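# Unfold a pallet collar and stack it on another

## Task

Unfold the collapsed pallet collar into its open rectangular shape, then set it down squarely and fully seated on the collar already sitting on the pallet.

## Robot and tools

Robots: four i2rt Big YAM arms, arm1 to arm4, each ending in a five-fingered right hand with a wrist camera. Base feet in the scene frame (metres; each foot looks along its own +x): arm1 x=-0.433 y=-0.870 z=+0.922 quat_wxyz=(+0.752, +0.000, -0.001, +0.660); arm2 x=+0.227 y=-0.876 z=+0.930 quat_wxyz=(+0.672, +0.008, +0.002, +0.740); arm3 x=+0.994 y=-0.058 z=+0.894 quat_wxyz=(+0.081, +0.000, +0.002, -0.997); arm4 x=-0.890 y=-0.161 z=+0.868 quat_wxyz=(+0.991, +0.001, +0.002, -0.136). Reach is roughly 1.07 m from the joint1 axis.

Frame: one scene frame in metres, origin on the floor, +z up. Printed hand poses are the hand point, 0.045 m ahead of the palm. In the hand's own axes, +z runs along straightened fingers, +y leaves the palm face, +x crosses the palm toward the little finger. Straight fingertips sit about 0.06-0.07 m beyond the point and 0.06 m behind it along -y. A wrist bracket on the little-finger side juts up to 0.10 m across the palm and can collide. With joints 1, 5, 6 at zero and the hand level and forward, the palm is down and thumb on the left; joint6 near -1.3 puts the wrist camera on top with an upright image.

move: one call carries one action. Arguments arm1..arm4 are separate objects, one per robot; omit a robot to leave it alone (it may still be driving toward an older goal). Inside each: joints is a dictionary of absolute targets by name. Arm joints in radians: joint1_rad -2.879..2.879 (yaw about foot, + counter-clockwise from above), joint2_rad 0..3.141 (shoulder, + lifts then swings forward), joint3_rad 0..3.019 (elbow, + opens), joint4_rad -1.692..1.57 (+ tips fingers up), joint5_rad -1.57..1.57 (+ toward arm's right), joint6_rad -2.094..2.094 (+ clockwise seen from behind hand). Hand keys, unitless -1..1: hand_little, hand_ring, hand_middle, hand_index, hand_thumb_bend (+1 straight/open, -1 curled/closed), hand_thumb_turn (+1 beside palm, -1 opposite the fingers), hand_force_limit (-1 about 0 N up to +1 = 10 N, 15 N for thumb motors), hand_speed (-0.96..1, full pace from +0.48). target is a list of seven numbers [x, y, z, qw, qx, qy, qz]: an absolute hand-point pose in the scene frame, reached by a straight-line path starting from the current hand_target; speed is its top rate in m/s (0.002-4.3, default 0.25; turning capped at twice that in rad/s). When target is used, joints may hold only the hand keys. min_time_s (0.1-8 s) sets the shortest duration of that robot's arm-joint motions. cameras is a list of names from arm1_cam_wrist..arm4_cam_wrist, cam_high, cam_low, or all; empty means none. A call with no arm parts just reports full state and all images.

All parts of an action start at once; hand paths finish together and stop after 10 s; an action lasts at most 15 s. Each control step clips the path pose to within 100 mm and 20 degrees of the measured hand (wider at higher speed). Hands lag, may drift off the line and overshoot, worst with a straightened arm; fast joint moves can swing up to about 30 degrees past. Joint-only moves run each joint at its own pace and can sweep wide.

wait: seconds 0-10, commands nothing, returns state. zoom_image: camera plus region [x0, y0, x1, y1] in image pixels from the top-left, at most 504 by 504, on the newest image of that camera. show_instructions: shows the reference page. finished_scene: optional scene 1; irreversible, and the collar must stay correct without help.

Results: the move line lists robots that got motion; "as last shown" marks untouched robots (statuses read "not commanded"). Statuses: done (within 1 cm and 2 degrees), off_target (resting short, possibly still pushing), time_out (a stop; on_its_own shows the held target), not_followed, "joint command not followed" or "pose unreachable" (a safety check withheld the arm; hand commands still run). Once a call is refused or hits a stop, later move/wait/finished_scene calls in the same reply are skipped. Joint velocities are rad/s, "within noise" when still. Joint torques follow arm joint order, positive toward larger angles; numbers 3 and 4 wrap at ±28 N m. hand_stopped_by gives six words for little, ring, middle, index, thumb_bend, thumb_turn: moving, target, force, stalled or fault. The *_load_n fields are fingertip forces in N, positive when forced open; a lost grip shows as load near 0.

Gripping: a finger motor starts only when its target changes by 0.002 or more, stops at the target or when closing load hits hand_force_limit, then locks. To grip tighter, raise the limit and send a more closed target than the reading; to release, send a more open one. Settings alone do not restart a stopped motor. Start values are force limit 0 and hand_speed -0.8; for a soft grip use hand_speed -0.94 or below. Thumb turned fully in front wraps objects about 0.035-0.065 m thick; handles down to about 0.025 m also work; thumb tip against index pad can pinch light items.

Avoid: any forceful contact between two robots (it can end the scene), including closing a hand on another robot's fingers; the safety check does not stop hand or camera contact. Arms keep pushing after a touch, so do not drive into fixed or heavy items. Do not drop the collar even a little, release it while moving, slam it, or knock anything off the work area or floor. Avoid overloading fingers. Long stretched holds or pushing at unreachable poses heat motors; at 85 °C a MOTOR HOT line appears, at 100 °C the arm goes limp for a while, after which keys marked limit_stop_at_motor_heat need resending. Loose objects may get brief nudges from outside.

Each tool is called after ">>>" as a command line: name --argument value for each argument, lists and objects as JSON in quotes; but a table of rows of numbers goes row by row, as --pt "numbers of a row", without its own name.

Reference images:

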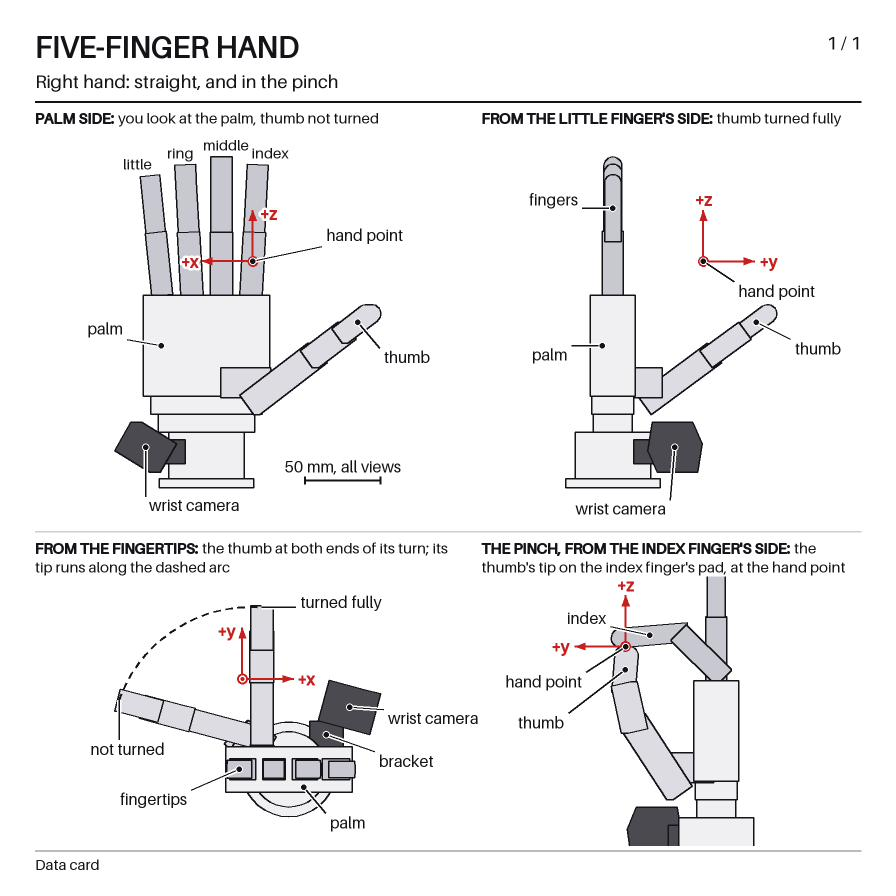

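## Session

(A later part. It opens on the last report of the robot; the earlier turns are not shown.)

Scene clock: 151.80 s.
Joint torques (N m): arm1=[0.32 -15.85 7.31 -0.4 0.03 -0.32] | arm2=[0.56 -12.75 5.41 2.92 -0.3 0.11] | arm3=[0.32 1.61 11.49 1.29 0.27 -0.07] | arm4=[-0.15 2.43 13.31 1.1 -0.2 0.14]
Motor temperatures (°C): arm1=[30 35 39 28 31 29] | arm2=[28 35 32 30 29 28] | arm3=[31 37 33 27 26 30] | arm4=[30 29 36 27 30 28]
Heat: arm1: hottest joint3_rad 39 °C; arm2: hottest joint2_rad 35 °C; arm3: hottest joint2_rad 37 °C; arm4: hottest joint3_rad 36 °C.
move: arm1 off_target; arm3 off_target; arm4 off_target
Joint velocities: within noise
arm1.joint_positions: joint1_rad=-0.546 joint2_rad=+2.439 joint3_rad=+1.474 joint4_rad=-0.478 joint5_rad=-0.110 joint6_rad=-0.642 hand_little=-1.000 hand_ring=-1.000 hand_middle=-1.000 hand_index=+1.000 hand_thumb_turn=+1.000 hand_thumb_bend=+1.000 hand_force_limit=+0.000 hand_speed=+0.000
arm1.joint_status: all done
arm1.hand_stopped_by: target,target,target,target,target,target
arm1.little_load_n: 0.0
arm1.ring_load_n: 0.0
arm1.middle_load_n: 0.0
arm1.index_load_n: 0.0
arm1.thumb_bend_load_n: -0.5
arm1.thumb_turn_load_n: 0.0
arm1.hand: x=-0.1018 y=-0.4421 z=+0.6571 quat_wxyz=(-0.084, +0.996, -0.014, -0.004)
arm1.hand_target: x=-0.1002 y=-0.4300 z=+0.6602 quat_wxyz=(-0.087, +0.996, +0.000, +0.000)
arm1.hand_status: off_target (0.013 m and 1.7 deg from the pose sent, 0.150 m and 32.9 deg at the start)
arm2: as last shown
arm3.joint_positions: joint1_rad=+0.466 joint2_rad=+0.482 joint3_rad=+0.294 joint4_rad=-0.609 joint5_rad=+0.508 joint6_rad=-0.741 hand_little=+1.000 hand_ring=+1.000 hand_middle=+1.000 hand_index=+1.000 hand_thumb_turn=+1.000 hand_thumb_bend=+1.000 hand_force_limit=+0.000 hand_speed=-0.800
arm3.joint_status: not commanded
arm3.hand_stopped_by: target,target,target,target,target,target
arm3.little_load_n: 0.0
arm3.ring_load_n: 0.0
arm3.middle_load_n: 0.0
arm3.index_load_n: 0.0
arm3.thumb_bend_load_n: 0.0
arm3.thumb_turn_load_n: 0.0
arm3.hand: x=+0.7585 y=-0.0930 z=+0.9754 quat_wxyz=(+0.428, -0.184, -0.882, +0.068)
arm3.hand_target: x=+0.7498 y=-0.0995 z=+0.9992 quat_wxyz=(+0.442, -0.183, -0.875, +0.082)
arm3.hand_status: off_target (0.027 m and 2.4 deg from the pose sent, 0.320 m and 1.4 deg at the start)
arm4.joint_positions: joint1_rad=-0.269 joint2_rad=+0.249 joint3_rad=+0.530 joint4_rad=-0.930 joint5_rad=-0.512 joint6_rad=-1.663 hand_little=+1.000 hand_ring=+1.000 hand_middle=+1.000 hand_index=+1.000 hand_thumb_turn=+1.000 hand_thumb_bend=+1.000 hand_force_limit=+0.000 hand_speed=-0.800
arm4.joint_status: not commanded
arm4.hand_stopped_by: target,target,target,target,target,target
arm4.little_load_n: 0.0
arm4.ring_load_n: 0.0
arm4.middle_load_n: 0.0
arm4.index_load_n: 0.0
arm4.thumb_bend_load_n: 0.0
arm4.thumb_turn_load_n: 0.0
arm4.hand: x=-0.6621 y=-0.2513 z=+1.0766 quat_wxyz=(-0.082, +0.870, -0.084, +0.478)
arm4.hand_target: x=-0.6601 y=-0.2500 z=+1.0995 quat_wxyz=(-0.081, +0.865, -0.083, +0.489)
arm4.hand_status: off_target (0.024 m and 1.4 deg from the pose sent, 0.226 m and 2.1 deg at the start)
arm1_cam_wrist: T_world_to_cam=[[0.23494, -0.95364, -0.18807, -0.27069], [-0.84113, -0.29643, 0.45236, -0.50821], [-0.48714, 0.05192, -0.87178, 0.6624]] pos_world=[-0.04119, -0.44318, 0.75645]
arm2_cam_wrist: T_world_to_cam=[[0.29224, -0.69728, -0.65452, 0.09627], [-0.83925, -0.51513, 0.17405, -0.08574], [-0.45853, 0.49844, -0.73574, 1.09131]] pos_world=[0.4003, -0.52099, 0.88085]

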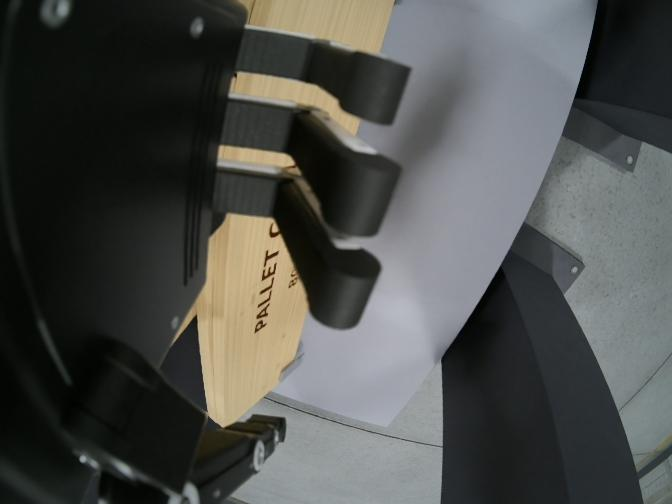

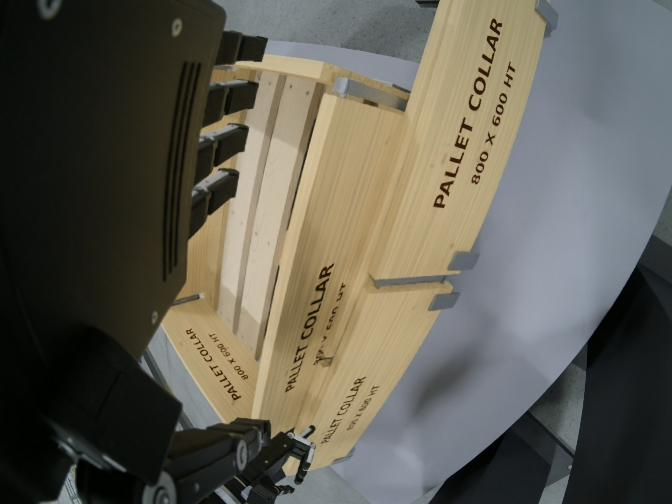

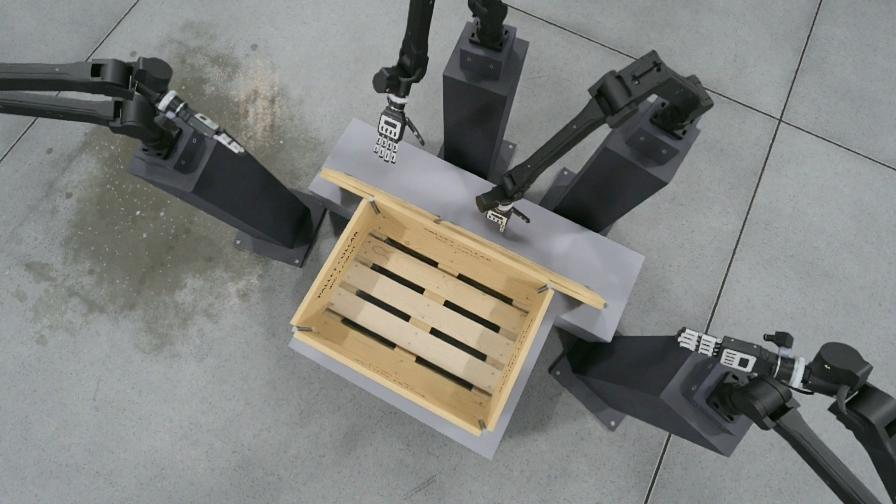

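>>> move --arm1 '{"target": [-0.126, -0.388, 0.628, 0.0872, -0.9962, 0, 0], "speed": 0.1, "joints": {"hand_little": 1, "hand_index": -1}}' --cameras '["arm1_cam_wrist", "arm2_cam_wrist"]'

>>> zoom_image --camera "arm1_cam_wrist" --region '[200, 0, 420, 200]'

>>> zoom_image --camera "arm2_cam_wrist" --region '[240, 280, 420, 480]'

Scene clock: 161.43 s.
Joint torques (N m): arm1=[-0.21 -16.38 7.39 -0.27 0.04 -0.09] | arm2=[-0.09 -12.45 5.29 2.93 -0.3 0.11] | arm3=[0.32 1.61 11.51 1.31 0.27 -0.07] | arm4=[-0.67 2.32 13.33 0.99 -0.19 0.1]
Motor temperatures (°C): arm1=[29 35 39 28 31 29] | arm2=[28 35 32 30 29 28] | arm3=[31 36 34 27 26 30] | arm4=[30 29 37 27 29 28]
Heat: arm1: hottest joint3_rad 39 °C; arm2: hottest joint2_rad 35 °C; arm3: hottest joint2_rad 36 °C; arm4: hottest joint3_rad 37 °C.
move: arm1 off_target
Joint velocities: within noise
arm1.joint_positions: joint1_rad=-0.463 joint2_rad=+2.534 joint3_rad=+1.575 joint4_rad=-0.478 joint5_rad=-0.099 joint6_rad=-0.595 hand_little=+1.000 hand_ring=-1.000 hand_middle=-1.000 hand_index=-1.000 hand_thumb_turn=+1.000 hand_thumb_bend=+1.000 hand_force_limit=+0.000 hand_speed=+0.000
arm1.joint_status: all done
arm1.hand_stopped_by: target,target,target,target,target,target
arm1.little_load_n: 0.0
arm1.ring_load_n: 0.0
arm1.middle_load_n: 0.5
arm1.index_load_n: 0.0
arm1.thumb_bend_load_n: 0.0
arm1.thumb_turn_load_n: 0.0
arm1.hand: x=-0.1280 y=-0.3992 z=+0.6260 quat_wxyz=(-0.083, +0.997, +0.004, -0.003)
arm1.hand_target: x=-0.1261 y=-0.3883 z=+0.6281 quat_wxyz=(-0.087, +0.996, +0.000, +0.000)
arm1.hand_status: off_target (0.012 m and 0.7 deg from the pose sent, 0.066 m and 1.7 deg at the start)
arm2, arm3, arm4: as last shown
arm2.thumb_bend_load_n: -0.5
arm3.joint_positions: joint1_rad=+0.466 joint2_rad=+0.482 joint3_rad=+0.295 joint4_rad=-0.609 joint5_rad=+0.508 joint6_rad=-0.741 hand_little=+1.000 hand_ring=+1.000 hand_middle=+1.000 hand_index=+1.000 hand_thumb_turn=+1.000 hand_thumb_bend=+1.000 hand_force_limit=+0.000 hand_speed=-0.800
arm3.middle_load_n: -0.5
arm3.hand: x=+0.7584 y=-0.0931 z=+0.9756 quat_wxyz=(+0.428, -0.184, -0.882, +0.068)
arm3.hand_target: x=+0.7497 y=-0.0996 z=+0.9994 quat_wxyz=(+0.442, -0.183, -0.874, +0.082)
arm4.joint_positions: joint1_rad=-0.269 joint2_rad=+0.249 joint3_rad=+0.530 joint4_rad=-0.930 joint5_rad=-0.512 joint6_rad=-1.662 hand_little=+1.000 hand_ring=+1.000 hand_middle=+1.000 hand_index=+1.000 hand_thumb_turn=+1.000 hand_thumb_bend=+1.000 hand_force_limit=+0.000 hand_speed=-0.800
arm1_cam_wrist: T_world_to_cam=[[0.26906, -0.94511, -0.18539, -0.22332], [-0.83216, -0.32503, 0.44929, -0.51185], [-0.48489, 0.03338, -0.87394, 0.61456]] pos_world=[-0.06787, -0.39794, 0.72566]
arm2_cam_wrist: T_world_to_cam=[[0.29224, -0.69728, -0.65452, 0.09627], [-0.83925, -0.51513, 0.17405, -0.08574], [-0.45853, 0.49844, -0.73574, 1.09131]] pos_world=[0.4003, -0.52099, 0.88085]

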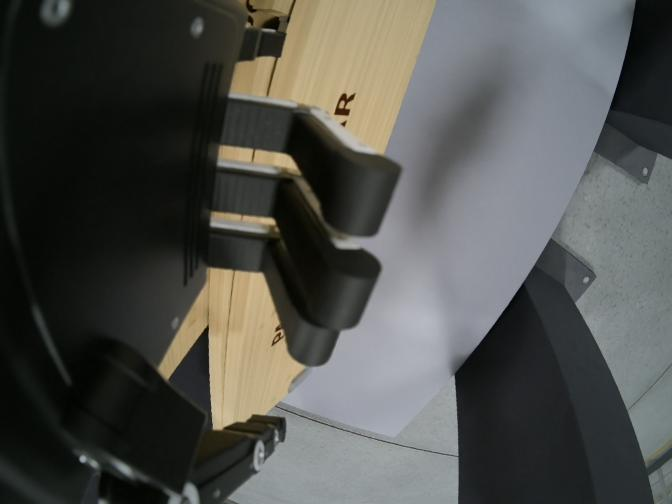

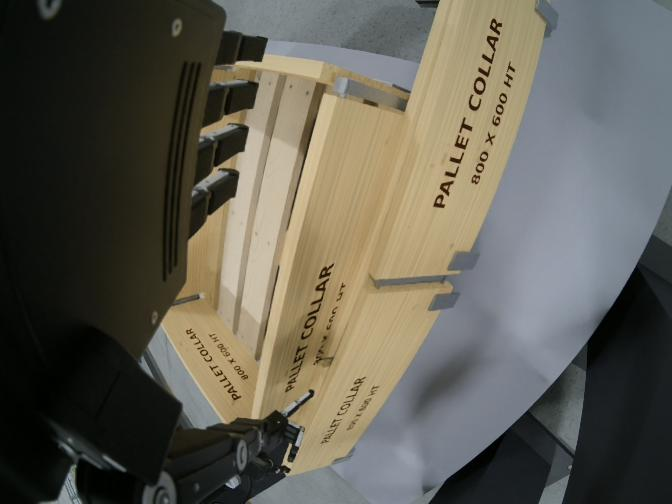

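Scaled by 2.291 from the camera's image (finer frame: 960x720).

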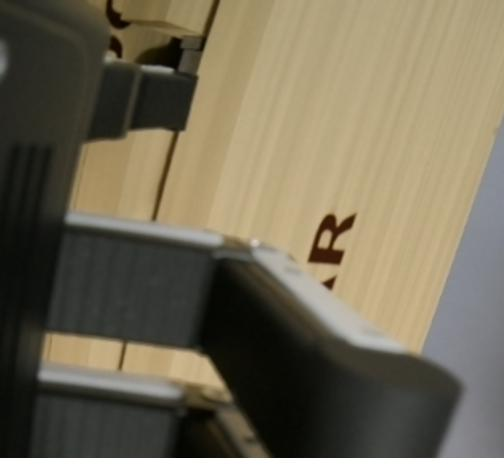

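Scaled by 2.520 from the camera's image (finer frame: 960x720).

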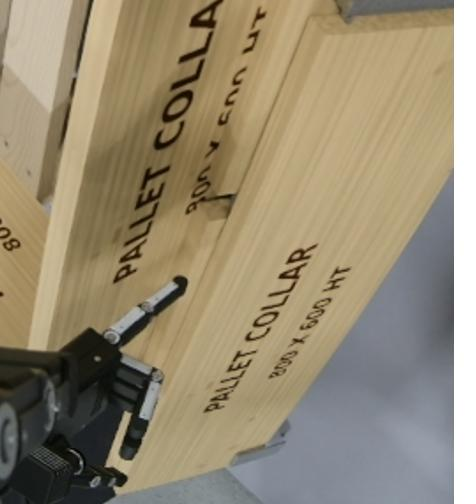

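>>> move --arm1 '{"target": [-0.106, -0.370, 0.602, 0.0872, -0.9962, 0, 0], "speed": 0.1}' --cameras '["arm1_cam_wrist", "arm2_cam_wrist"]'

>>> zoom_image --camera "arm1_cam_wrist" --region '[220, 0, 340, 120]'

>>> zoom_image --camera "arm2_cam_wrist" --region '[260, 320, 380, 440]'

Scene clock: 176.40 s.
Joint torques (N m): arm1=[-1.14 -17.08 7.75 -0.39 -0.01 -0.17] | arm2=[-0.03 -13.22 5.26 2.84 -0.27 0.15] | arm3=[0.32 1.61 11.49 1.28 0.27 -0.07] | arm4=[-0.26 2.32 13.31 1.06 -0.16 0.14]
Motor temperatures (°C): arm1=[29 35 39 27 31 29] | arm2=[28 35 32 30 29 28] | arm3=[31 36 35 27 26 30] | arm4=[30 29 38 27 29 28]
Heat: arm1: hottest joint3_rad 39 °C; arm2: hottest joint2_rad 35 °C; arm3: hottest joint2_rad 36 °C; arm4: hottest joint3_rad 38 °C.
move: arm1 off_target
Joint velocities: within noise
arm1.joint_positions: joint1_rad=-0.463 joint2_rad=+2.633 joint3_rad=+1.713 joint4_rad=-0.517 joint5_rad=-0.099 joint6_rad=-0.595 hand_little=+1.000 hand_ring=-1.000 hand_middle=-1.000 hand_index=-1.000 hand_thumb_turn=+1.000 hand_thumb_bend=+1.000 hand_force_limit=+0.000 hand_speed=+0.000
arm1.joint_status: not commanded
arm1.hand_stopped_by: target,target,target,target,target,target
arm1.little_load_n: 0.0
arm1.ring_load_n: 0.0
arm1.middle_load_n: 0.0
arm1.index_load_n: 0.0
arm1.thumb_bend_load_n: 0.0
arm1.thumb_turn_load_n: 0.0
arm1.hand: x=-0.1135 y=-0.3776 z=+0.5992 quat_wxyz=(-0.083, +0.997, +0.004, -0.003)
arm1.hand_target: x=-0.1060 y=-0.3703 z=+0.6022 quat_wxyz=(-0.087, +0.996, +0.000, +0.000)
arm1.hand_status: off_target (0.011 m and 0.7 deg from the pose sent, 0.044 m and 0.7 deg at the start)
arm2, arm3, arm4: as last shown
arm2.ring_load_n: -0.5
arm2.thumb_bend_load_n: 0.0
arm3.middle_load_n: 0.0
arm1_cam_wrist: T_world_to_cam=[[0.26907, -0.94516, -0.18513, -0.212], [-0.83206, -0.32493, 0.44955, -0.48078], [-0.48505, 0.03308, -0.87386, 0.59732]] pos_world=[-0.05327, -0.37635, 0.69886]
arm2_cam_wrist: T_world_to_cam=[[0.29224, -0.69728, -0.65452, 0.09627], [-0.83925, -0.51513, 0.17405, -0.08574], [-0.45853, 0.49844, -0.73574, 1.09131]] pos_world=[0.4003, -0.52099, 0.88085]

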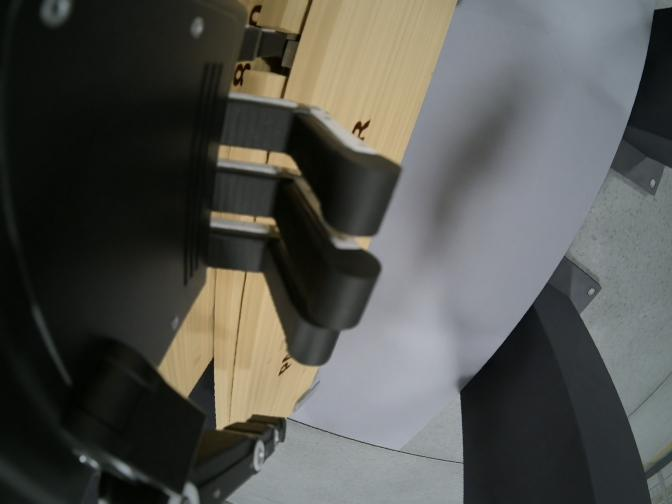

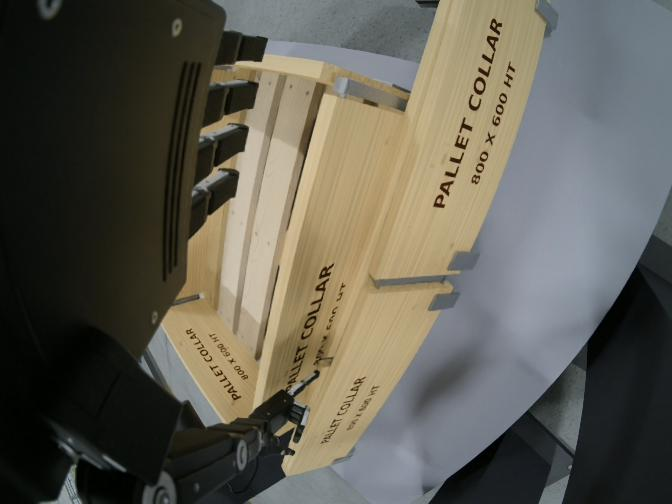

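Scaled by 4.200 from the camera's image (finer frame: 960x720).

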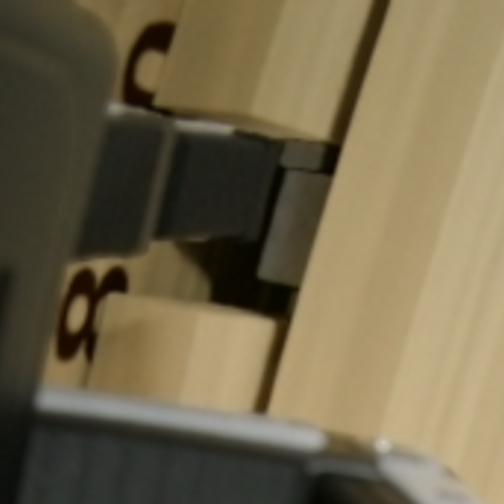

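Scaled by 4.200 from the camera's image (finer frame: 960x720).

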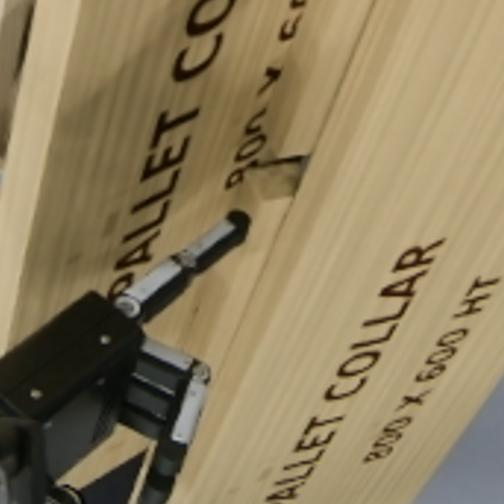

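>>> move --arm1 '{"target": [-0.106, -0.370, 0.583, 0.0872, -0.9962, 0, 0], "speed": 0.05}' --cameras '["arm1_cam_wrist", "arm2_cam_wrist"]'

>>> zoom_image --camera "arm1_cam_wrist" --region '[220, 0, 340, 120]'

>>> zoom_image --camera "arm2_cam_wrist" --region '[260, 320, 380, 440]'

Scene clock: 192.50 s.
Joint torques (N m): arm1=[-1.08 -17.32 7.6 0.14 -0.01 -0.16] | arm2=[-0.03 -12.81 5.15 2.96 -0.32 0.11] | arm3=[0.32 1.61 11.49 1.29 0.27 -0.07] | arm4=[-0.56 2.26 13.26 0.83 -0.17 0.13]
Motor temperatures (°C): arm1=[29 38 40 27 30 29] | arm2=[28 35 32 30 29 28] | arm3=[31 36 37 27 26 30] | arm4=[30 29 39 27 29 28]
Heat: arm1: hottest joint3_rad 40 °C; arm2: hottest joint2_rad 35 °C; arm3: hottest joint3_rad 37 °C; arm4: hottest joint3_rad 39 °C.
move: arm1 off_target
Joint velocities: within noise
arm1.joint_positions: joint1_rad=-0.463 joint2_rad=+2.674 joint3_rad=+1.739 joint4_rad=-0.517 joint5_rad=-0.099 joint6_rad=-0.595 hand_little=+1.000 hand_ring=-1.000 hand_middle=-1.000 hand_index=-1.000 hand_thumb_turn=+1.000 hand_thumb_bend=+1.000 hand_force_limit=+0.000 hand_speed=+0.000
arm1.joint_status: not commanded
arm1.hand_stopped_by: target,target,target,target,target,target
arm1.little_load_n: 0.0
arm1.ring_load_n: 0.0
arm1.middle_load_n: 0.0
arm1.index_load_n: 0.0
arm1.thumb_bend_load_n: 0.0
arm1.thumb_turn_load_n: 0.0
arm1.hand: x=-0.1157 y=-0.3810 z=+0.5813 quat_wxyz=(-0.077, +0.997, +0.004, -0.008)
arm1.hand_target: x=-0.1061 y=-0.3704 z=+0.5833 quat_wxyz=(-0.087, +0.996, +0.000, +0.000)
arm1.hand_status: off_target (0.015 m and 1.5 deg from the pose sent, 0.019 m and 0.7 deg at the start)
arm2, arm3, arm4: as last shown
arm2.ring_load_n: 0.0
arm2.index_load_n: -0.5
arm1_cam_wrist: T_world_to_cam=[[0.26752, -0.94745, -0.17541, -0.22461], [-0.82818, -0.31914, 0.46073, -0.47952], [-0.49249, 0.02201, -0.87004, 0.57334]] pos_world=[-0.05468, -0.37846, 0.68036]
arm2_cam_wrist: T_world_to_cam=[[0.29224, -0.69728, -0.65452, 0.09627], [-0.83925, -0.51513, 0.17405, -0.08574], [-0.45853, 0.49844, -0.73574, 1.09131]] pos_world=[0.4003, -0.52099, 0.88085]

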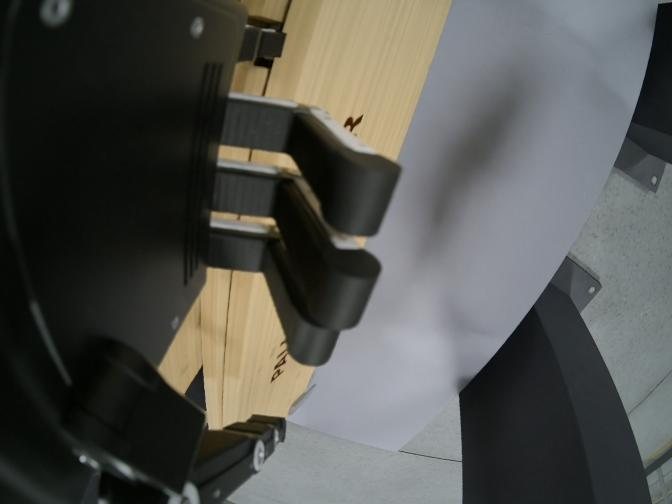

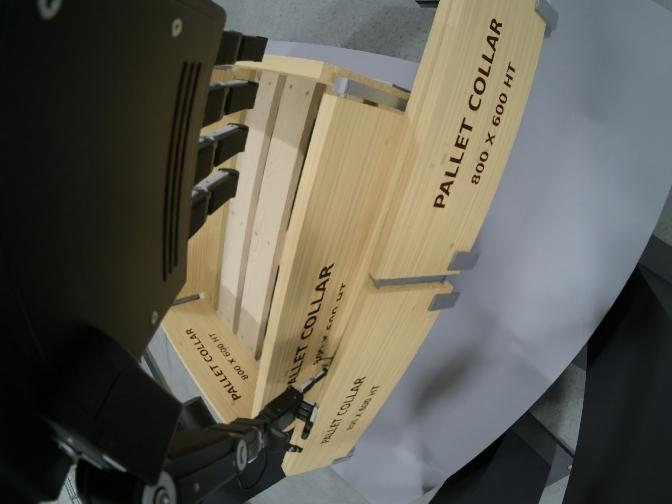

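Scaled by 4.200 from the camera's image (finer frame: 960x720).

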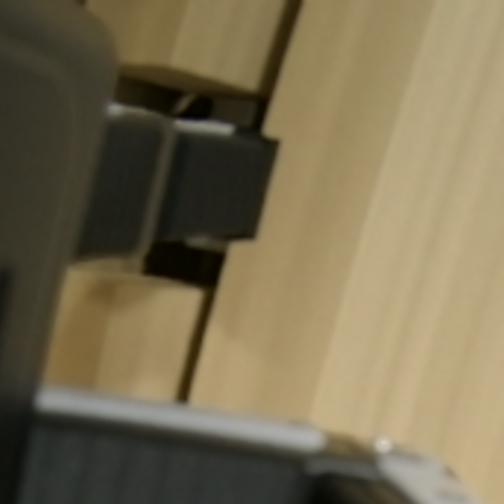

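Scaled by 4.200 from the camera's image (finer frame: 960x720).

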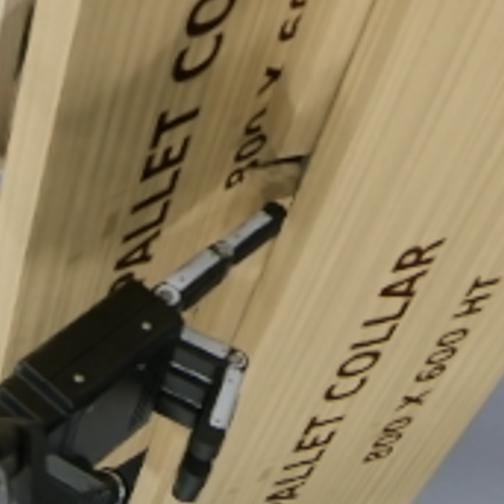

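>>> move --arm1 '{"target": [-0.105, -0.360, 0.590, 0.0872, -0.9962, 0, 0], "speed": 0.05}'

>>> move --arm1 '{"target": [-0.105, -0.360, 0.572, 0.0872, -0.9962, 0, 0], "speed": 0.05}' --cameras '["arm1_cam_wrist", "arm2_cam_wrist"]'

>>> zoom_image --camera "arm1_cam_wrist" --region '[220, 0, 340, 120]'

>>> zoom_image --camera "arm2_cam_wrist" --region '[260, 320, 380, 440]'

Scene clock: 200.20 s.
Joint torques (N m): arm1=[-0.44 -17.38 7.83 -0.39 0.03 -0.1] | arm2=[0.5 -12.63 5.33 3.02 -0.35 0.11] | arm3=[0.32 1.61 11.51 1.28 0.27 -0.07] | arm4=[-0.73 2.14 13.41 1.14 -0.19 0.16]
Motor temperatures (°C): arm1=[29 38 39 27 30 29] | arm2=[28 35 32 30 29 28] | arm3=[31 36 37 27 26 30] | arm4=[30 29 39 27 29 28]
Heat: arm1: hottest joint3_rad 39 °C; arm2: hottest joint2_rad 35 °C; arm3: hottest joint3_rad 37 °C; arm4: hottest joint3_rad 39 °C.
move: arm1 done
Joint velocities: within noise
arm1.joint_positions: joint1_rad=-0.463 joint2_rad=+2.674 joint3_rad=+1.768 joint4_rad=-0.529 joint5_rad=-0.099 joint6_rad=-0.595 hand_little=+1.000 hand_ring=-1.000 hand_middle=-1.000 hand_index=-1.000 hand_thumb_turn=+1.000 hand_thumb_bend=+1.000 hand_force_limit=+0.000 hand_speed=+0.000
arm1.joint_status: not commanded
arm1.hand_stopped_by: target,target,target,target,target,target
arm1.little_load_n: 0.0
arm1.ring_load_n: 0.0
arm1.middle_load_n: 0.0
arm1.index_load_n: 0.0
arm1.thumb_bend_load_n: 0.0
arm1.thumb_turn_load_n: 0.0
arm1.hand: x=-0.1080 y=-0.3695 z=+0.5876 quat_wxyz=(-0.084, +0.996, +0.004, -0.003)
arm1.hand_target: x=-0.1050 y=-0.3602 z=+0.5901 quat_wxyz=(-0.087, +0.996, +0.000, +0.000)
arm1.hand_status: done (0.010 m and 0.6 deg from the pose sent, 0.025 m and 1.5 deg at the start)
arm2, arm3, arm4: as last shown
arm2.index_load_n: 0.0
pictures: none

Scene clock: 201.23 s.
Joint torques (N m): arm1=[-0.5 -17.49 7.72 0.05 0.02 -0.1] | arm2=[-0.09 -12.98 5.31 2.91 -0.32 0.15] | arm3=[0.32 1.61 11.49 1.28 0.27 -0.07] | arm4=[-0.03 2.2 13.3 1.02 -0.18 0.11]
Motor temperatures (°C): arm1=[29 38 39 27 30 29] | arm2=[28 35 32 30 29 28] | arm3=[31 36 37 27 26 30] | arm4=[30 29 39 27 29 28]
Heat: arm1: hottest joint3_rad 39 °C; arm2: hottest joint2_rad 35 °C; arm3: hottest joint3_rad 37 °C; arm4: hottest joint3_rad 39 °C.
move: arm1 off_target
Joint velocities: within noise
arm1.joint_positions: joint1_rad=-0.463 joint2_rad=+2.714 joint3_rad=+1.794 joint4_rad=-0.529 joint5_rad=-0.099 joint6_rad=-0.595 hand_little=+1.000 hand_ring=-1.000 hand_middle=-1.000 hand_index=-1.000 hand_thumb_turn=+1.000 hand_thumb_bend=+1.000 hand_force_limit=+0.000 hand_speed=+0.000
arm1.joint_status: not commanded
arm1.hand_stopped_by: target,target,target,target,target,target
arm1.little_load_n: 0.0
arm1.ring_load_n: 0.0
arm1.middle_load_n: 0.5
arm1.index_load_n: 0.0
arm1.thumb_bend_load_n: 0.0
arm1.thumb_turn_load_n: -0.5
arm1.hand: x=-0.1103 y=-0.3729 z=+0.5702 quat_wxyz=(-0.078, +0.997, +0.004, -0.007)
arm1.hand_target: x=-0.1052 y=-0.3604 z=+0.5722 quat_wxyz=(-0.087, +0.996, +0.000, +0.000)
arm1.hand_status: off_target (0.014 m and 1.3 deg from the pose sent, 0.019 m and 0.6 deg at the start)
arm2, arm3, arm4: as last shown
arm2.index_load_n: -0.5
arm2.thumb_turn_load_n: -0.5
arm3.index_load_n: 0.5
arm3.thumb_turn_load_n: 0.5
arm4.index_load_n: -0.5
arm1_cam_wrist: T_world_to_cam=[[0.26784, -0.94695, -0.17762, -0.21888], [-0.82907, -0.32045, 0.45821, -0.46641], [-0.49082, 0.02453, -0.87092, 0.56781]] pos_world=[-0.04937, -0.37066, 0.66936]
arm2_cam_wrist: T_world_to_cam=[[0.29224, -0.69728, -0.65452, 0.09627], [-0.83925, -0.51513, 0.17405, -0.08574], [-0.45853, 0.49844, -0.73574, 1.09131]] pos_world=[0.4003, -0.52099, 0.88085]

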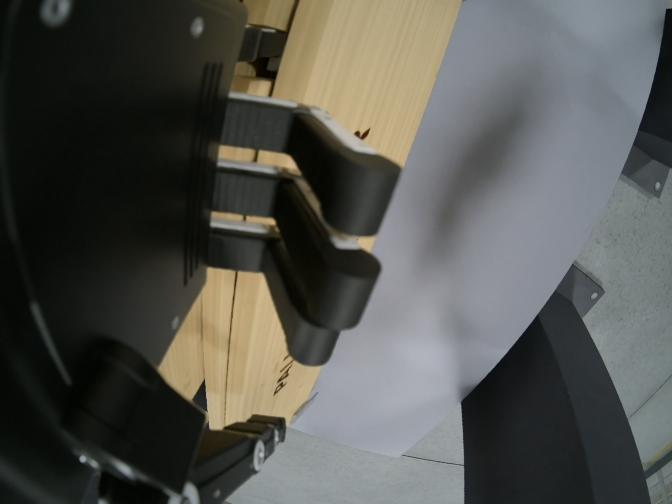

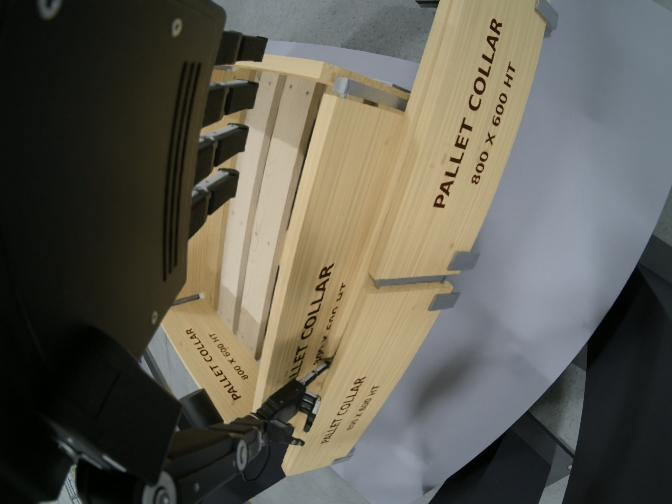

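Scaled by 4.200 from the camera's image (finer frame: 960x720).

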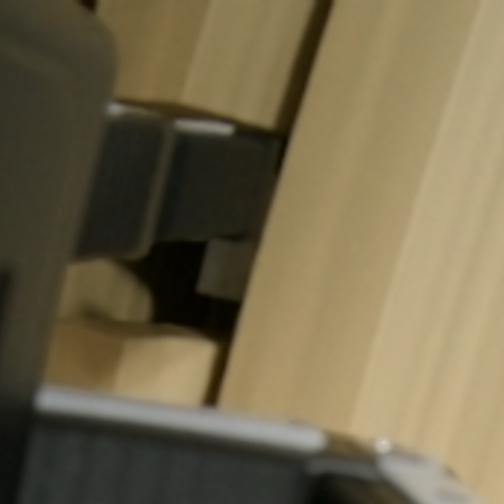

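Scaled by 4.200 from the camera's image (finer frame: 960x720).

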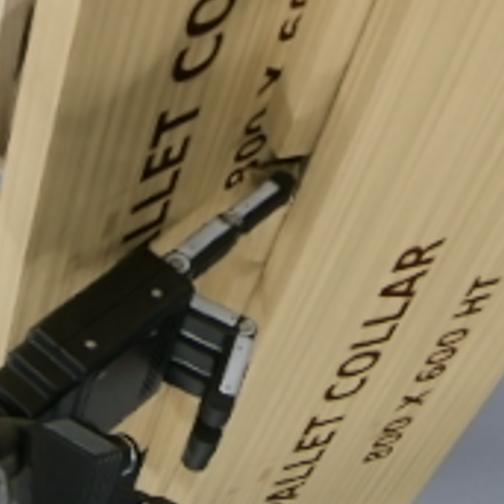

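>>> move --arm1 '{"target": [-0.109, -0.359, 0.566, 0.0872, -0.9962, 0, 0], "speed": 0.05}' --cameras '["arm1_cam_wrist", "arm2_cam_wrist"]'

>>> zoom_image --camera "arm1_cam_wrist" --region '[220, 0, 340, 120]'

>>> zoom_image --camera "arm2_cam_wrist" --region '[260, 320, 380, 440]'

Scene clock: 209.17 s.
Joint torques (N m): arm1=[-0.03 -17.08 7.77 0.36 0.04 -0.07] | arm2=[-0.21 -12.04 5.14 2.92 -0.31 0.12] | arm3=[0.26 1.61 11.49 1.31 0.27 -0.07] | arm4=[-0.67 2.2 13.38 1.05 -0.19 0.15]
Motor temperatures (°C): arm1=[29 38 39 27 30 29] | arm2=[28 35 31 30 29 28] | arm3=[31 36 38 27 26 30] | arm4=[30 29 40 27 29 28]
Heat: arm1: hottest joint3_rad 39 °C; arm2: hottest joint2_rad 35 °C; arm3: hottest joint3_rad 38 °C; arm4: hottest joint3_rad 40 °C.
move: arm1 off_target
Joint velocities: within noise
arm1.joint_positions: joint1_rad=-0.463 joint2_rad=+2.720 joint3_rad=+1.796 joint4_rad=-0.529 joint5_rad=-0.099 joint6_rad=-0.592 hand_little=+1.000 hand_ring=-1.000 hand_middle=-1.000 hand_index=-1.000 hand_thumb_turn=+1.000 hand_thumb_bend=+1.000 hand_force_limit=+0.000 hand_speed=+0.000
arm1.joint_status: not commanded
arm1.hand_stopped_by: target,target,target,target,target,target
arm1.little_load_n: 0.0
arm1.ring_load_n: 0.0
arm1.middle_load_n: 0.5
arm1.index_load_n: 0.0
arm1.thumb_bend_load_n: 0.0
arm1.thumb_turn_load_n: 0.0
arm1.hand: x=-0.1114 y=-0.3742 z=+0.5672 quat_wxyz=(-0.077, +0.997, +0.002, -0.008)
arm1.hand_target: x=-0.1091 y=-0.3592 z=+0.5665 quat_wxyz=(-0.087, +0.996, +0.000, +0.000)
arm1.hand_status: off_target (0.015 m and 1.5 deg from the pose sent, 0.014 m and 1.3 deg at the start)
arm2.joint_positions: joint1_rad=-0.519 joint2_rad=+1.879 joint3_rad=+0.593 joint4_rad=+0.417 joint5_rad=-0.286 joint6_rad=-0.334 hand_little=+1.000 hand_ring=+1.000 hand_middle=+1.000 hand_index=+1.000 hand_thumb_turn=+1.000 hand_thumb_bend=+1.000 hand_force_limit=+0.000 hand_speed=-0.800
arm2.joint_status: not commanded
arm2.hand_stopped_by: target,target,target,target,target,target
arm2.little_load_n: 0.0
arm2.ring_load_n: 0.0
arm2.middle_load_n: 0.0
arm2.index_load_n: 0.0
arm2.thumb_bend_load_n: 0.0
arm2.thumb_turn_load_n: 0.0
arm2.hand: x=+0.3418 y=-0.4621 z=+0.7960 quat_wxyz=(-0.370, +0.929, +0.005, -0.006)
arm2.hand_target: x=+0.3499 y=-0.4503 z=+0.8003 quat_wxyz=(-0.383, +0.924, +0.000, +0.000)
arm2.hand_status: not commanded
arm3, arm4: as last shown
arm3.index_load_n: 0.0
arm3.thumb_turn_load_n: 0.0
arm4.index_load_n: 0.0
arm1_cam_wrist: T_world_to_cam=[[0.26451, -0.94833, -0.17522, -0.22256], [-0.82885, -0.31644, 0.46139, -0.46659], [-0.49299, 0.02319, -0.86972, 0.56325]] pos_world=[-0.05018, -0.37176, 0.66616]
arm2_cam_wrist: T_world_to_cam=[[0.29224, -0.69728, -0.65452, 0.09627], [-0.83925, -0.51513, 0.17405, -0.08574], [-0.45853, 0.49844, -0.73574, 1.09131]] pos_world=[0.4003, -0.52099, 0.88085]

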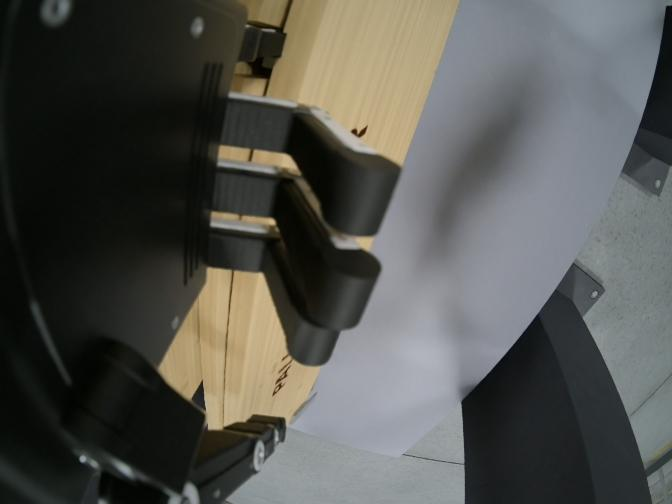

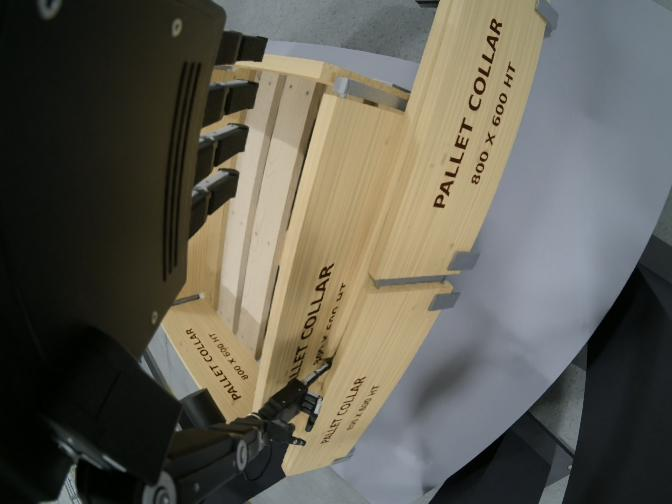

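Scaled by 4.200 from the camera's image (finer frame: 960x720).

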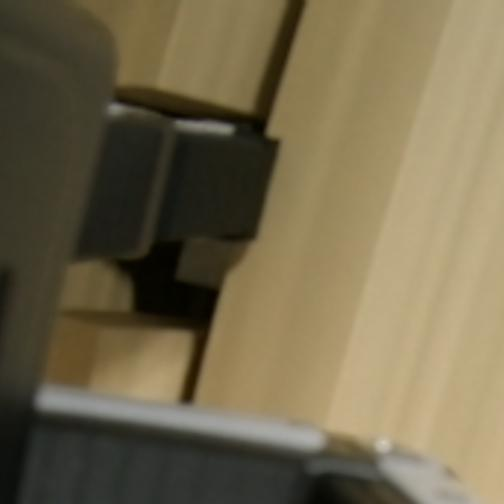

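Scaled by 4.200 from the camera's image (finer frame: 960x720).

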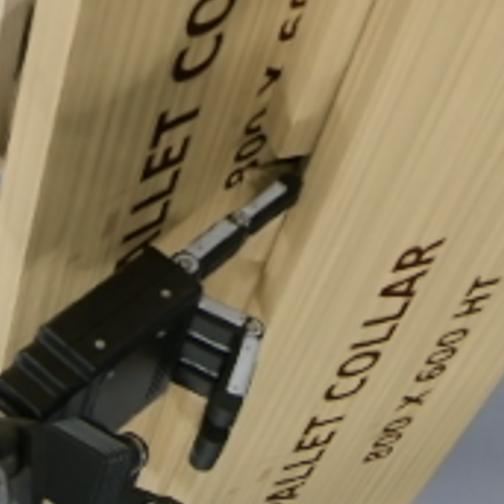

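>>> move --arm1 '{"target": [-0.108, -0.350, 0.585, 0.0872, -0.9962, 0, 0], "speed": 0.05}'

>>> move --arm1 '{"target": [-0.108, -0.350, 0.566, 0.0872, -0.9962, 0, 0], "speed": 0.05}' --cameras '["arm1_cam_wrist", "arm2_cam_wrist"]'

>>> zoom_image --camera "arm1_cam_wrist" --region '[220, 0, 340, 120]'

>>> zoom_image --camera "arm2_cam_wrist" --region '[260, 320, 380, 440]'

Scene clock: 218.63 s.
Joint torques (N m): arm1=[0.44 -19.19 7.73 -0.42 0.03 -0.05] | arm2=[-0.15 -12.63 5.23 2.88 -0.28 0.12] | arm3=[0.32 1.61 11.49 1.28 0.27 -0.07] | arm4=[-0.26 2.2 13.29 1.13 -0.19 0.13]
Motor temperatures (°C): arm1=[29 37 39 27 30 29] | arm2=[28 35 31 30 29 28] | arm3=[31 36 38 27 26 30] | arm4=[30 29 40 27 29 28]
Heat: arm1: hottest joint3_rad 39 °C; arm2: hottest joint2_rad 35 °C; arm3: hottest joint3_rad 38 °C; arm4: hottest joint3_rad 40 °C.
move: arm1 off_target
Joint velocities: within noise
arm1.joint_positions: joint1_rad=-0.462 joint2_rad=+2.720 joint3_rad=+1.804 joint4_rad=-0.541 joint5_rad=-0.099 joint6_rad=-0.585 hand_little=+1.000 hand_ring=-1.000 hand_middle=-1.000 hand_index=-1.000 hand_thumb_turn=+1.000 hand_thumb_bend=+1.000 hand_force_limit=+0.000 hand_speed=+0.000
arm1.joint_status: not commanded
arm1.hand_stopped_by: target,target,target,target,target,target
arm1.little_load_n: 0.0
arm1.ring_load_n: 0.0
arm1.middle_load_n: 0.0
arm1.index_load_n: 0.0
arm1.thumb_bend_load_n: 0.0
arm1.thumb_turn_load_n: 0.0
arm1.hand: x=-0.1115 y=-0.3726 z=+0.5692 quat_wxyz=(-0.075, +0.997, -0.001, -0.009)
arm1.hand_target: x=-0.1083 y=-0.3502 z=+0.5853 quat_wxyz=(-0.088, +0.996, +0.000, +0.000)
arm1.hand_status: off_target (0.028 m and 1.8 deg from the pose sent, 0.030 m and 1.5 deg at the start)
arm2, arm3, arm4: as last shown
arm4.thumb_bend_load_n: 0.5
pictures: none

Scene clock: 219.73 s.
Joint torques (N m): arm1=[0.44 -17.08 7.72 0.06 -0.03 -0.08] | arm2=[0.5 -12.92 5.46 2.95 -0.3 0.13] | arm3=[0.26 1.61 11.49 1.28 0.27 -0.07] | arm4=[-0.97 2.37 13.23 0.98 -0.18 0.08]
Motor temperatures (°C): arm1=[29 37 39 27 30 29] | arm2=[28 35 31 30 29 28] | arm3=[31 36 39 27 26 30] | arm4=[30 29 40 27 29 28]
Heat: arm1: hottest joint3_rad 39 °C; arm2: hottest joint2_rad 35 °C; arm3: hottest joint3_rad 39 °C; arm4: hottest joint3_rad 40 °C.
move: arm1 off_target
Joint velocities: within noise
arm1.joint_positions: joint1_rad=-0.462 joint2_rad=+2.731 joint3_rad=+1.836 joint4_rad=-0.541 joint5_rad=-0.096 joint6_rad=-0.585 hand_little=+1.000 hand_ring=-1.000 hand_middle=-1.000 hand_index=-1.000 hand_thumb_turn=+1.000 hand_thumb_bend=+1.000 hand_force_limit=+0.000 hand_speed=+0.000
arm1.joint_status: not commanded
arm1.hand_stopped_by: target,target,target,target,target,target
arm1.little_load_n: 0.0
arm1.ring_load_n: 0.5
arm1.middle_load_n: 0.0
arm1.index_load_n: 0.0
arm1.thumb_bend_load_n: 0.0
arm1.thumb_turn_load_n: 0.0
arm1.hand: x=-0.1038 y=-0.3620 z=+0.5693 quat_wxyz=(-0.083, +0.997, -0.001, -0.002)
arm1.hand_target: x=-0.1083 y=-0.3504 z=+0.5661 quat_wxyz=(-0.087, +0.996, +0.000, +0.000)
arm1.hand_status: off_target (0.013 m and 0.6 deg from the pose sent, 0.023 m and 1.8 deg at the start)
arm2: as last shown
arm3.joint_positions: joint1_rad=+0.466 joint2_rad=+0.482 joint3_rad=+0.295 joint4_rad=-0.609 joint5_rad=+0.508 joint6_rad=-0.741 hand_little=+1.000 hand_ring=+1.000 hand_middle=+1.000 hand_index=+1.000 hand_thumb_turn=+1.000 hand_thumb_bend=+1.000 hand_force_limit=+0.000 hand_speed=-0.800
arm3.joint_status: not commanded
arm3.hand_stopped_by: target,target,target,target,target,target
arm3.little_load_n: 0.0
arm3.ring_load_n: 0.0
arm3.middle_load_n: 0.0
arm3.index_load_n: 0.0
arm3.thumb_bend_load_n: 0.0
arm3.thumb_turn_load_n: 0.0
arm3.hand: x=+0.7584 y=-0.0931 z=+0.9756 quat_wxyz=(+0.428, -0.184, -0.882, +0.068)
arm3.hand_target: x=+0.7497 y=-0.0996 z=+0.9994 quat_wxyz=(+0.442, -0.183, -0.874, +0.082)
arm3.hand_status: not commanded
arm4.joint_positions: joint1_rad=-0.269 joint2_rad=+0.249 joint3_rad=+0.530 joint4_rad=-0.930 joint5_rad=-0.512 joint6_rad=-1.662 hand_little=+1.000 hand_ring=+1.000 hand_middle=+1.000 hand_index=+1.000 hand_thumb_turn=+1.000 hand_thumb_bend=+1.000 hand_force_limit=+0.000 hand_speed=-0.800
arm4.joint_status: not commanded
arm4.hand_stopped_by: target,target,target,target,target,target
arm4.little_load_n: 0.0
arm4.ring_load_n: -0.5
arm4.middle_load_n: 0.0
arm4.index_load_n: 0.0
arm4.thumb_bend_load_n: 0.0
arm4.thumb_turn_load_n: 0.0
arm4.hand: x=-0.6621 y=-0.2513 z=+1.0766 quat_wxyz=(-0.082, +0.870, -0.084, +0.478)
arm4.hand_target: x=-0.6601 y=-0.2500 z=+1.0995 quat_wxyz=(-0.081, +0.865, -0.083, +0.489)
arm4.hand_status: not commanded
arm1_cam_wrist: T_world_to_cam=[[0.26078, -0.94772, -0.18391, -0.20793], [-0.83564, -0.31699, 0.44858, -0.45117], [-0.48342, 0.03671, -0.87462, 0.57718]] pos_world=[-0.04377, -0.36126, 0.66896]
arm2_cam_wrist: T_world_to_cam=[[0.29224, -0.69728, -0.65452, 0.09627], [-0.83925, -0.51513, 0.17405, -0.08574], [-0.45853, 0.49844, -0.73574, 1.09131]] pos_world=[0.4003, -0.52099, 0.88085]

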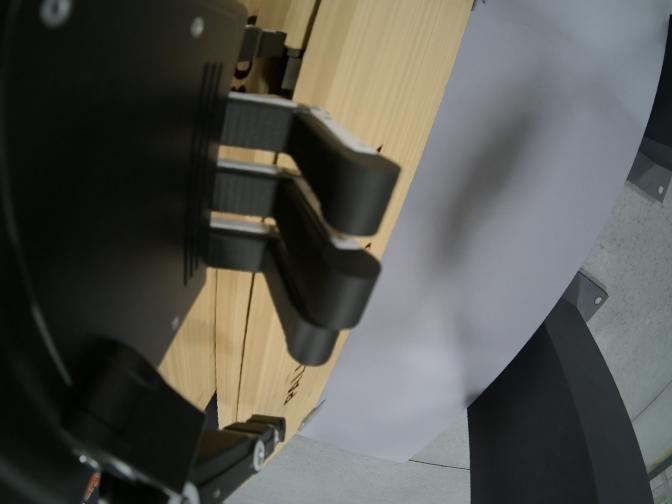

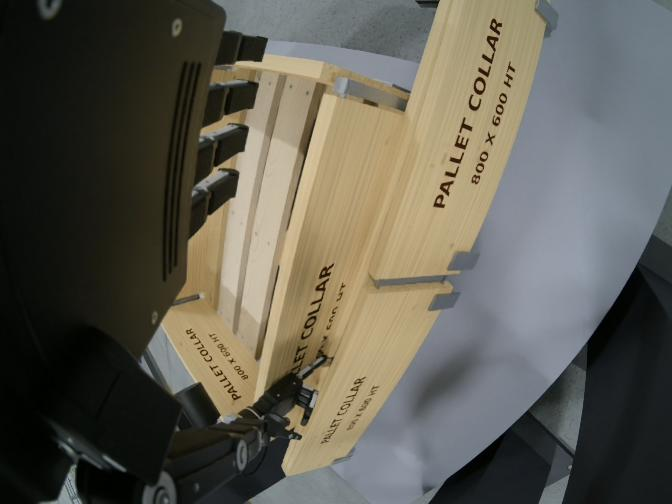

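Scaled by 4.200 from the camera's image (finer frame: 960x720).

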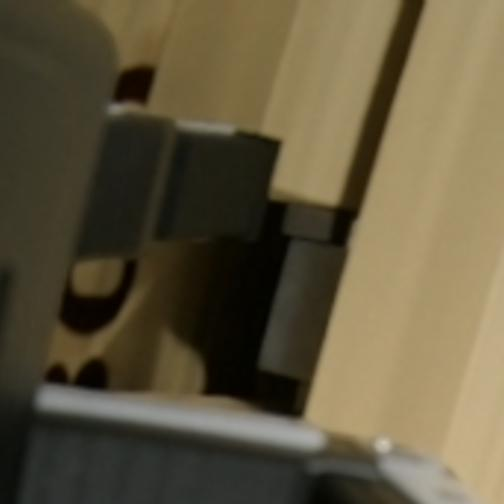

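Scaled by 4.200 from the camera's image (finer frame: 960x720).

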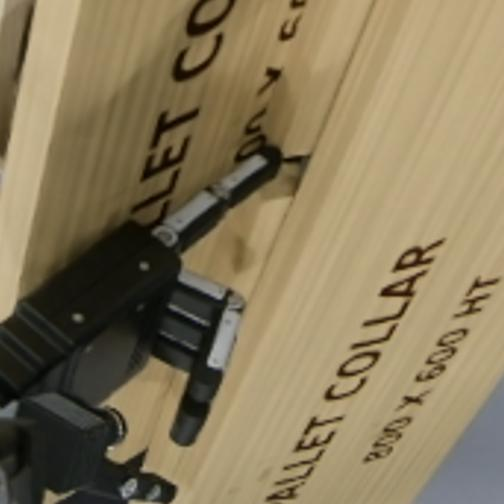

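>>> move --arm1 '{"target": [-0.122, -0.358, 0.595, 0.0872, -0.9962, 0, 0], "speed": 0.05}' --cameras '["arm1_cam_wrist", "arm2_cam_wrist"]'

>>> zoom_image --camera "arm1_cam_wrist" --region '[220, 0, 340, 120]'

Scene clock: 239.93 s.
Joint torques (N m): arm1=[0.38 -19.08 5.18 0.51 -0.01 -0.09] | arm2=[-0.32 -13.27 5.34 2.93 -0.31 0.09] | arm3=[0.32 1.55 11.49 1.29 0.27 -0.07] | arm4=[-0.44 2.2 13.3 0.99 -0.2 0.13]
Motor temperatures (°C): arm1=[29 39 40 27 30 29] | arm2=[28 35 31 30 29 28] | arm3=[31 36 39 27 26 30] | arm4=[30 29 41 27 29 28]
Heat: arm1: hottest joint3_rad 40 °C; arm2: hottest joint2_rad 35 °C; arm3: hottest joint3_rad 39 °C; arm4: hottest joint3_rad 41 °C.
move: arm1 off_target
Joint velocities: within noise
arm1.joint_positions: joint1_rad=-0.450 joint2_rad=+2.675 joint3_rad=+1.756 joint4_rad=-0.537 joint5_rad=-0.096 joint6_rad=-0.574 hand_little=+1.000 hand_ring=-1.000 hand_middle=-1.000 hand_index=-1.000 hand_thumb_turn=+1.000 hand_thumb_bend=+1.000 hand_force_limit=+0.000 hand_speed=+0.000
arm1.joint_status: not commanded
arm1.hand_stopped_by: target,target,target,target,target,target
arm1.little_load_n: 0.0
arm1.ring_load_n: 0.0
arm1.middle_load_n: 0.0
arm1.index_load_n: 0.0
arm1.thumb_bend_load_n: 0.0
arm1.thumb_turn_load_n: 0.0
arm1.hand: x=-0.1202 y=-0.3729 z=+0.5852 quat_wxyz=(-0.075, +0.997, +0.000, -0.008)
arm1.hand_target: x=-0.1222 y=-0.3581 z=+0.5950 quat_wxyz=(-0.087, +0.996, +0.000, +0.000)
arm1.hand_status: off_target (0.018 m and 1.7 deg from the pose sent, 0.032 m and 0.6 deg at the start)
arm2, arm3, arm4: as last shown
arm2.thumb_turn_load_n: -0.5
arm3.index_load_n: -0.5
arm4.ring_load_n: 0.0
arm4.thumb_bend_load_n: -0.5
arm1_cam_wrist: T_world_to_cam=[[0.25985, -0.95032, -0.17137, -0.21941], [-0.82999, -0.3105, 0.46337, -0.48097], [-0.49356, 0.02183, -0.86944, 0.57381]] pos_world=[-0.05898, -0.37037, 0.68416]
arm2_cam_wrist: T_world_to_cam=[[0.29224, -0.69728, -0.65452, 0.09627], [-0.83925, -0.51513, 0.17405, -0.08574], [-0.45853, 0.49844, -0.73574, 1.09131]] pos_world=[0.4003, -0.52099, 0.88085]

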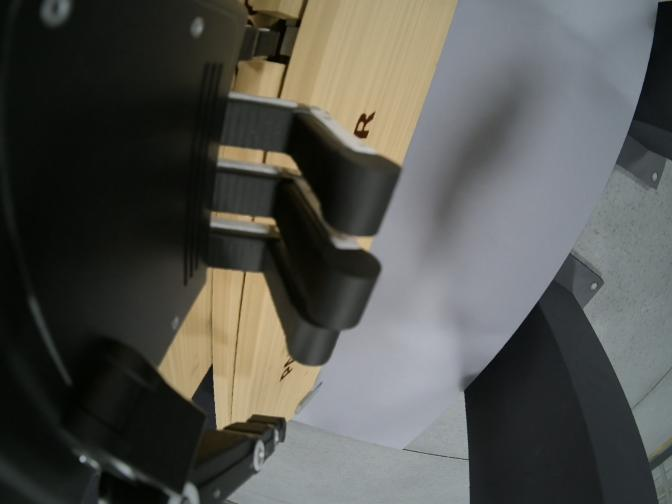

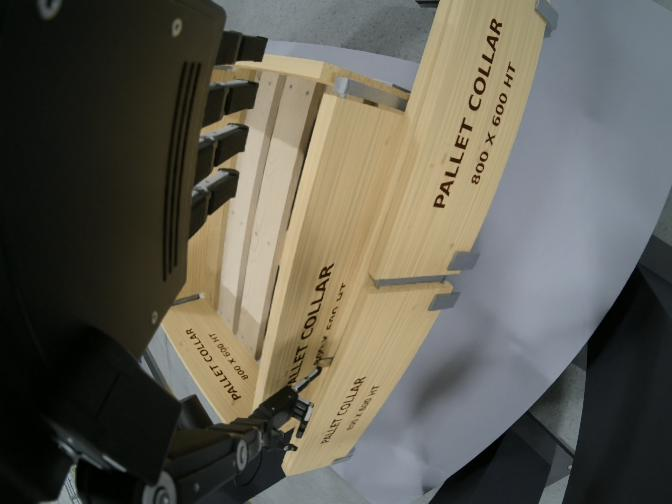

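Scaled by 4.200 from the camera's image (finer frame: 960x720).

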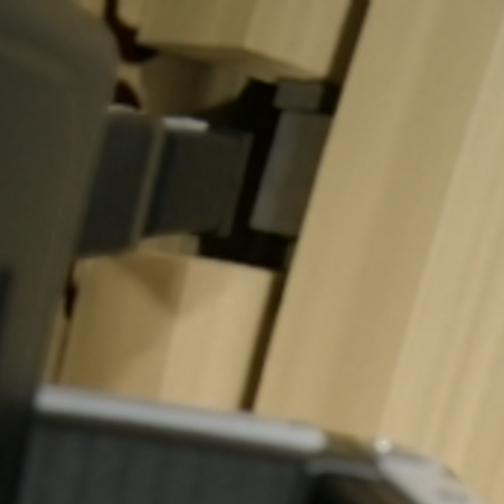

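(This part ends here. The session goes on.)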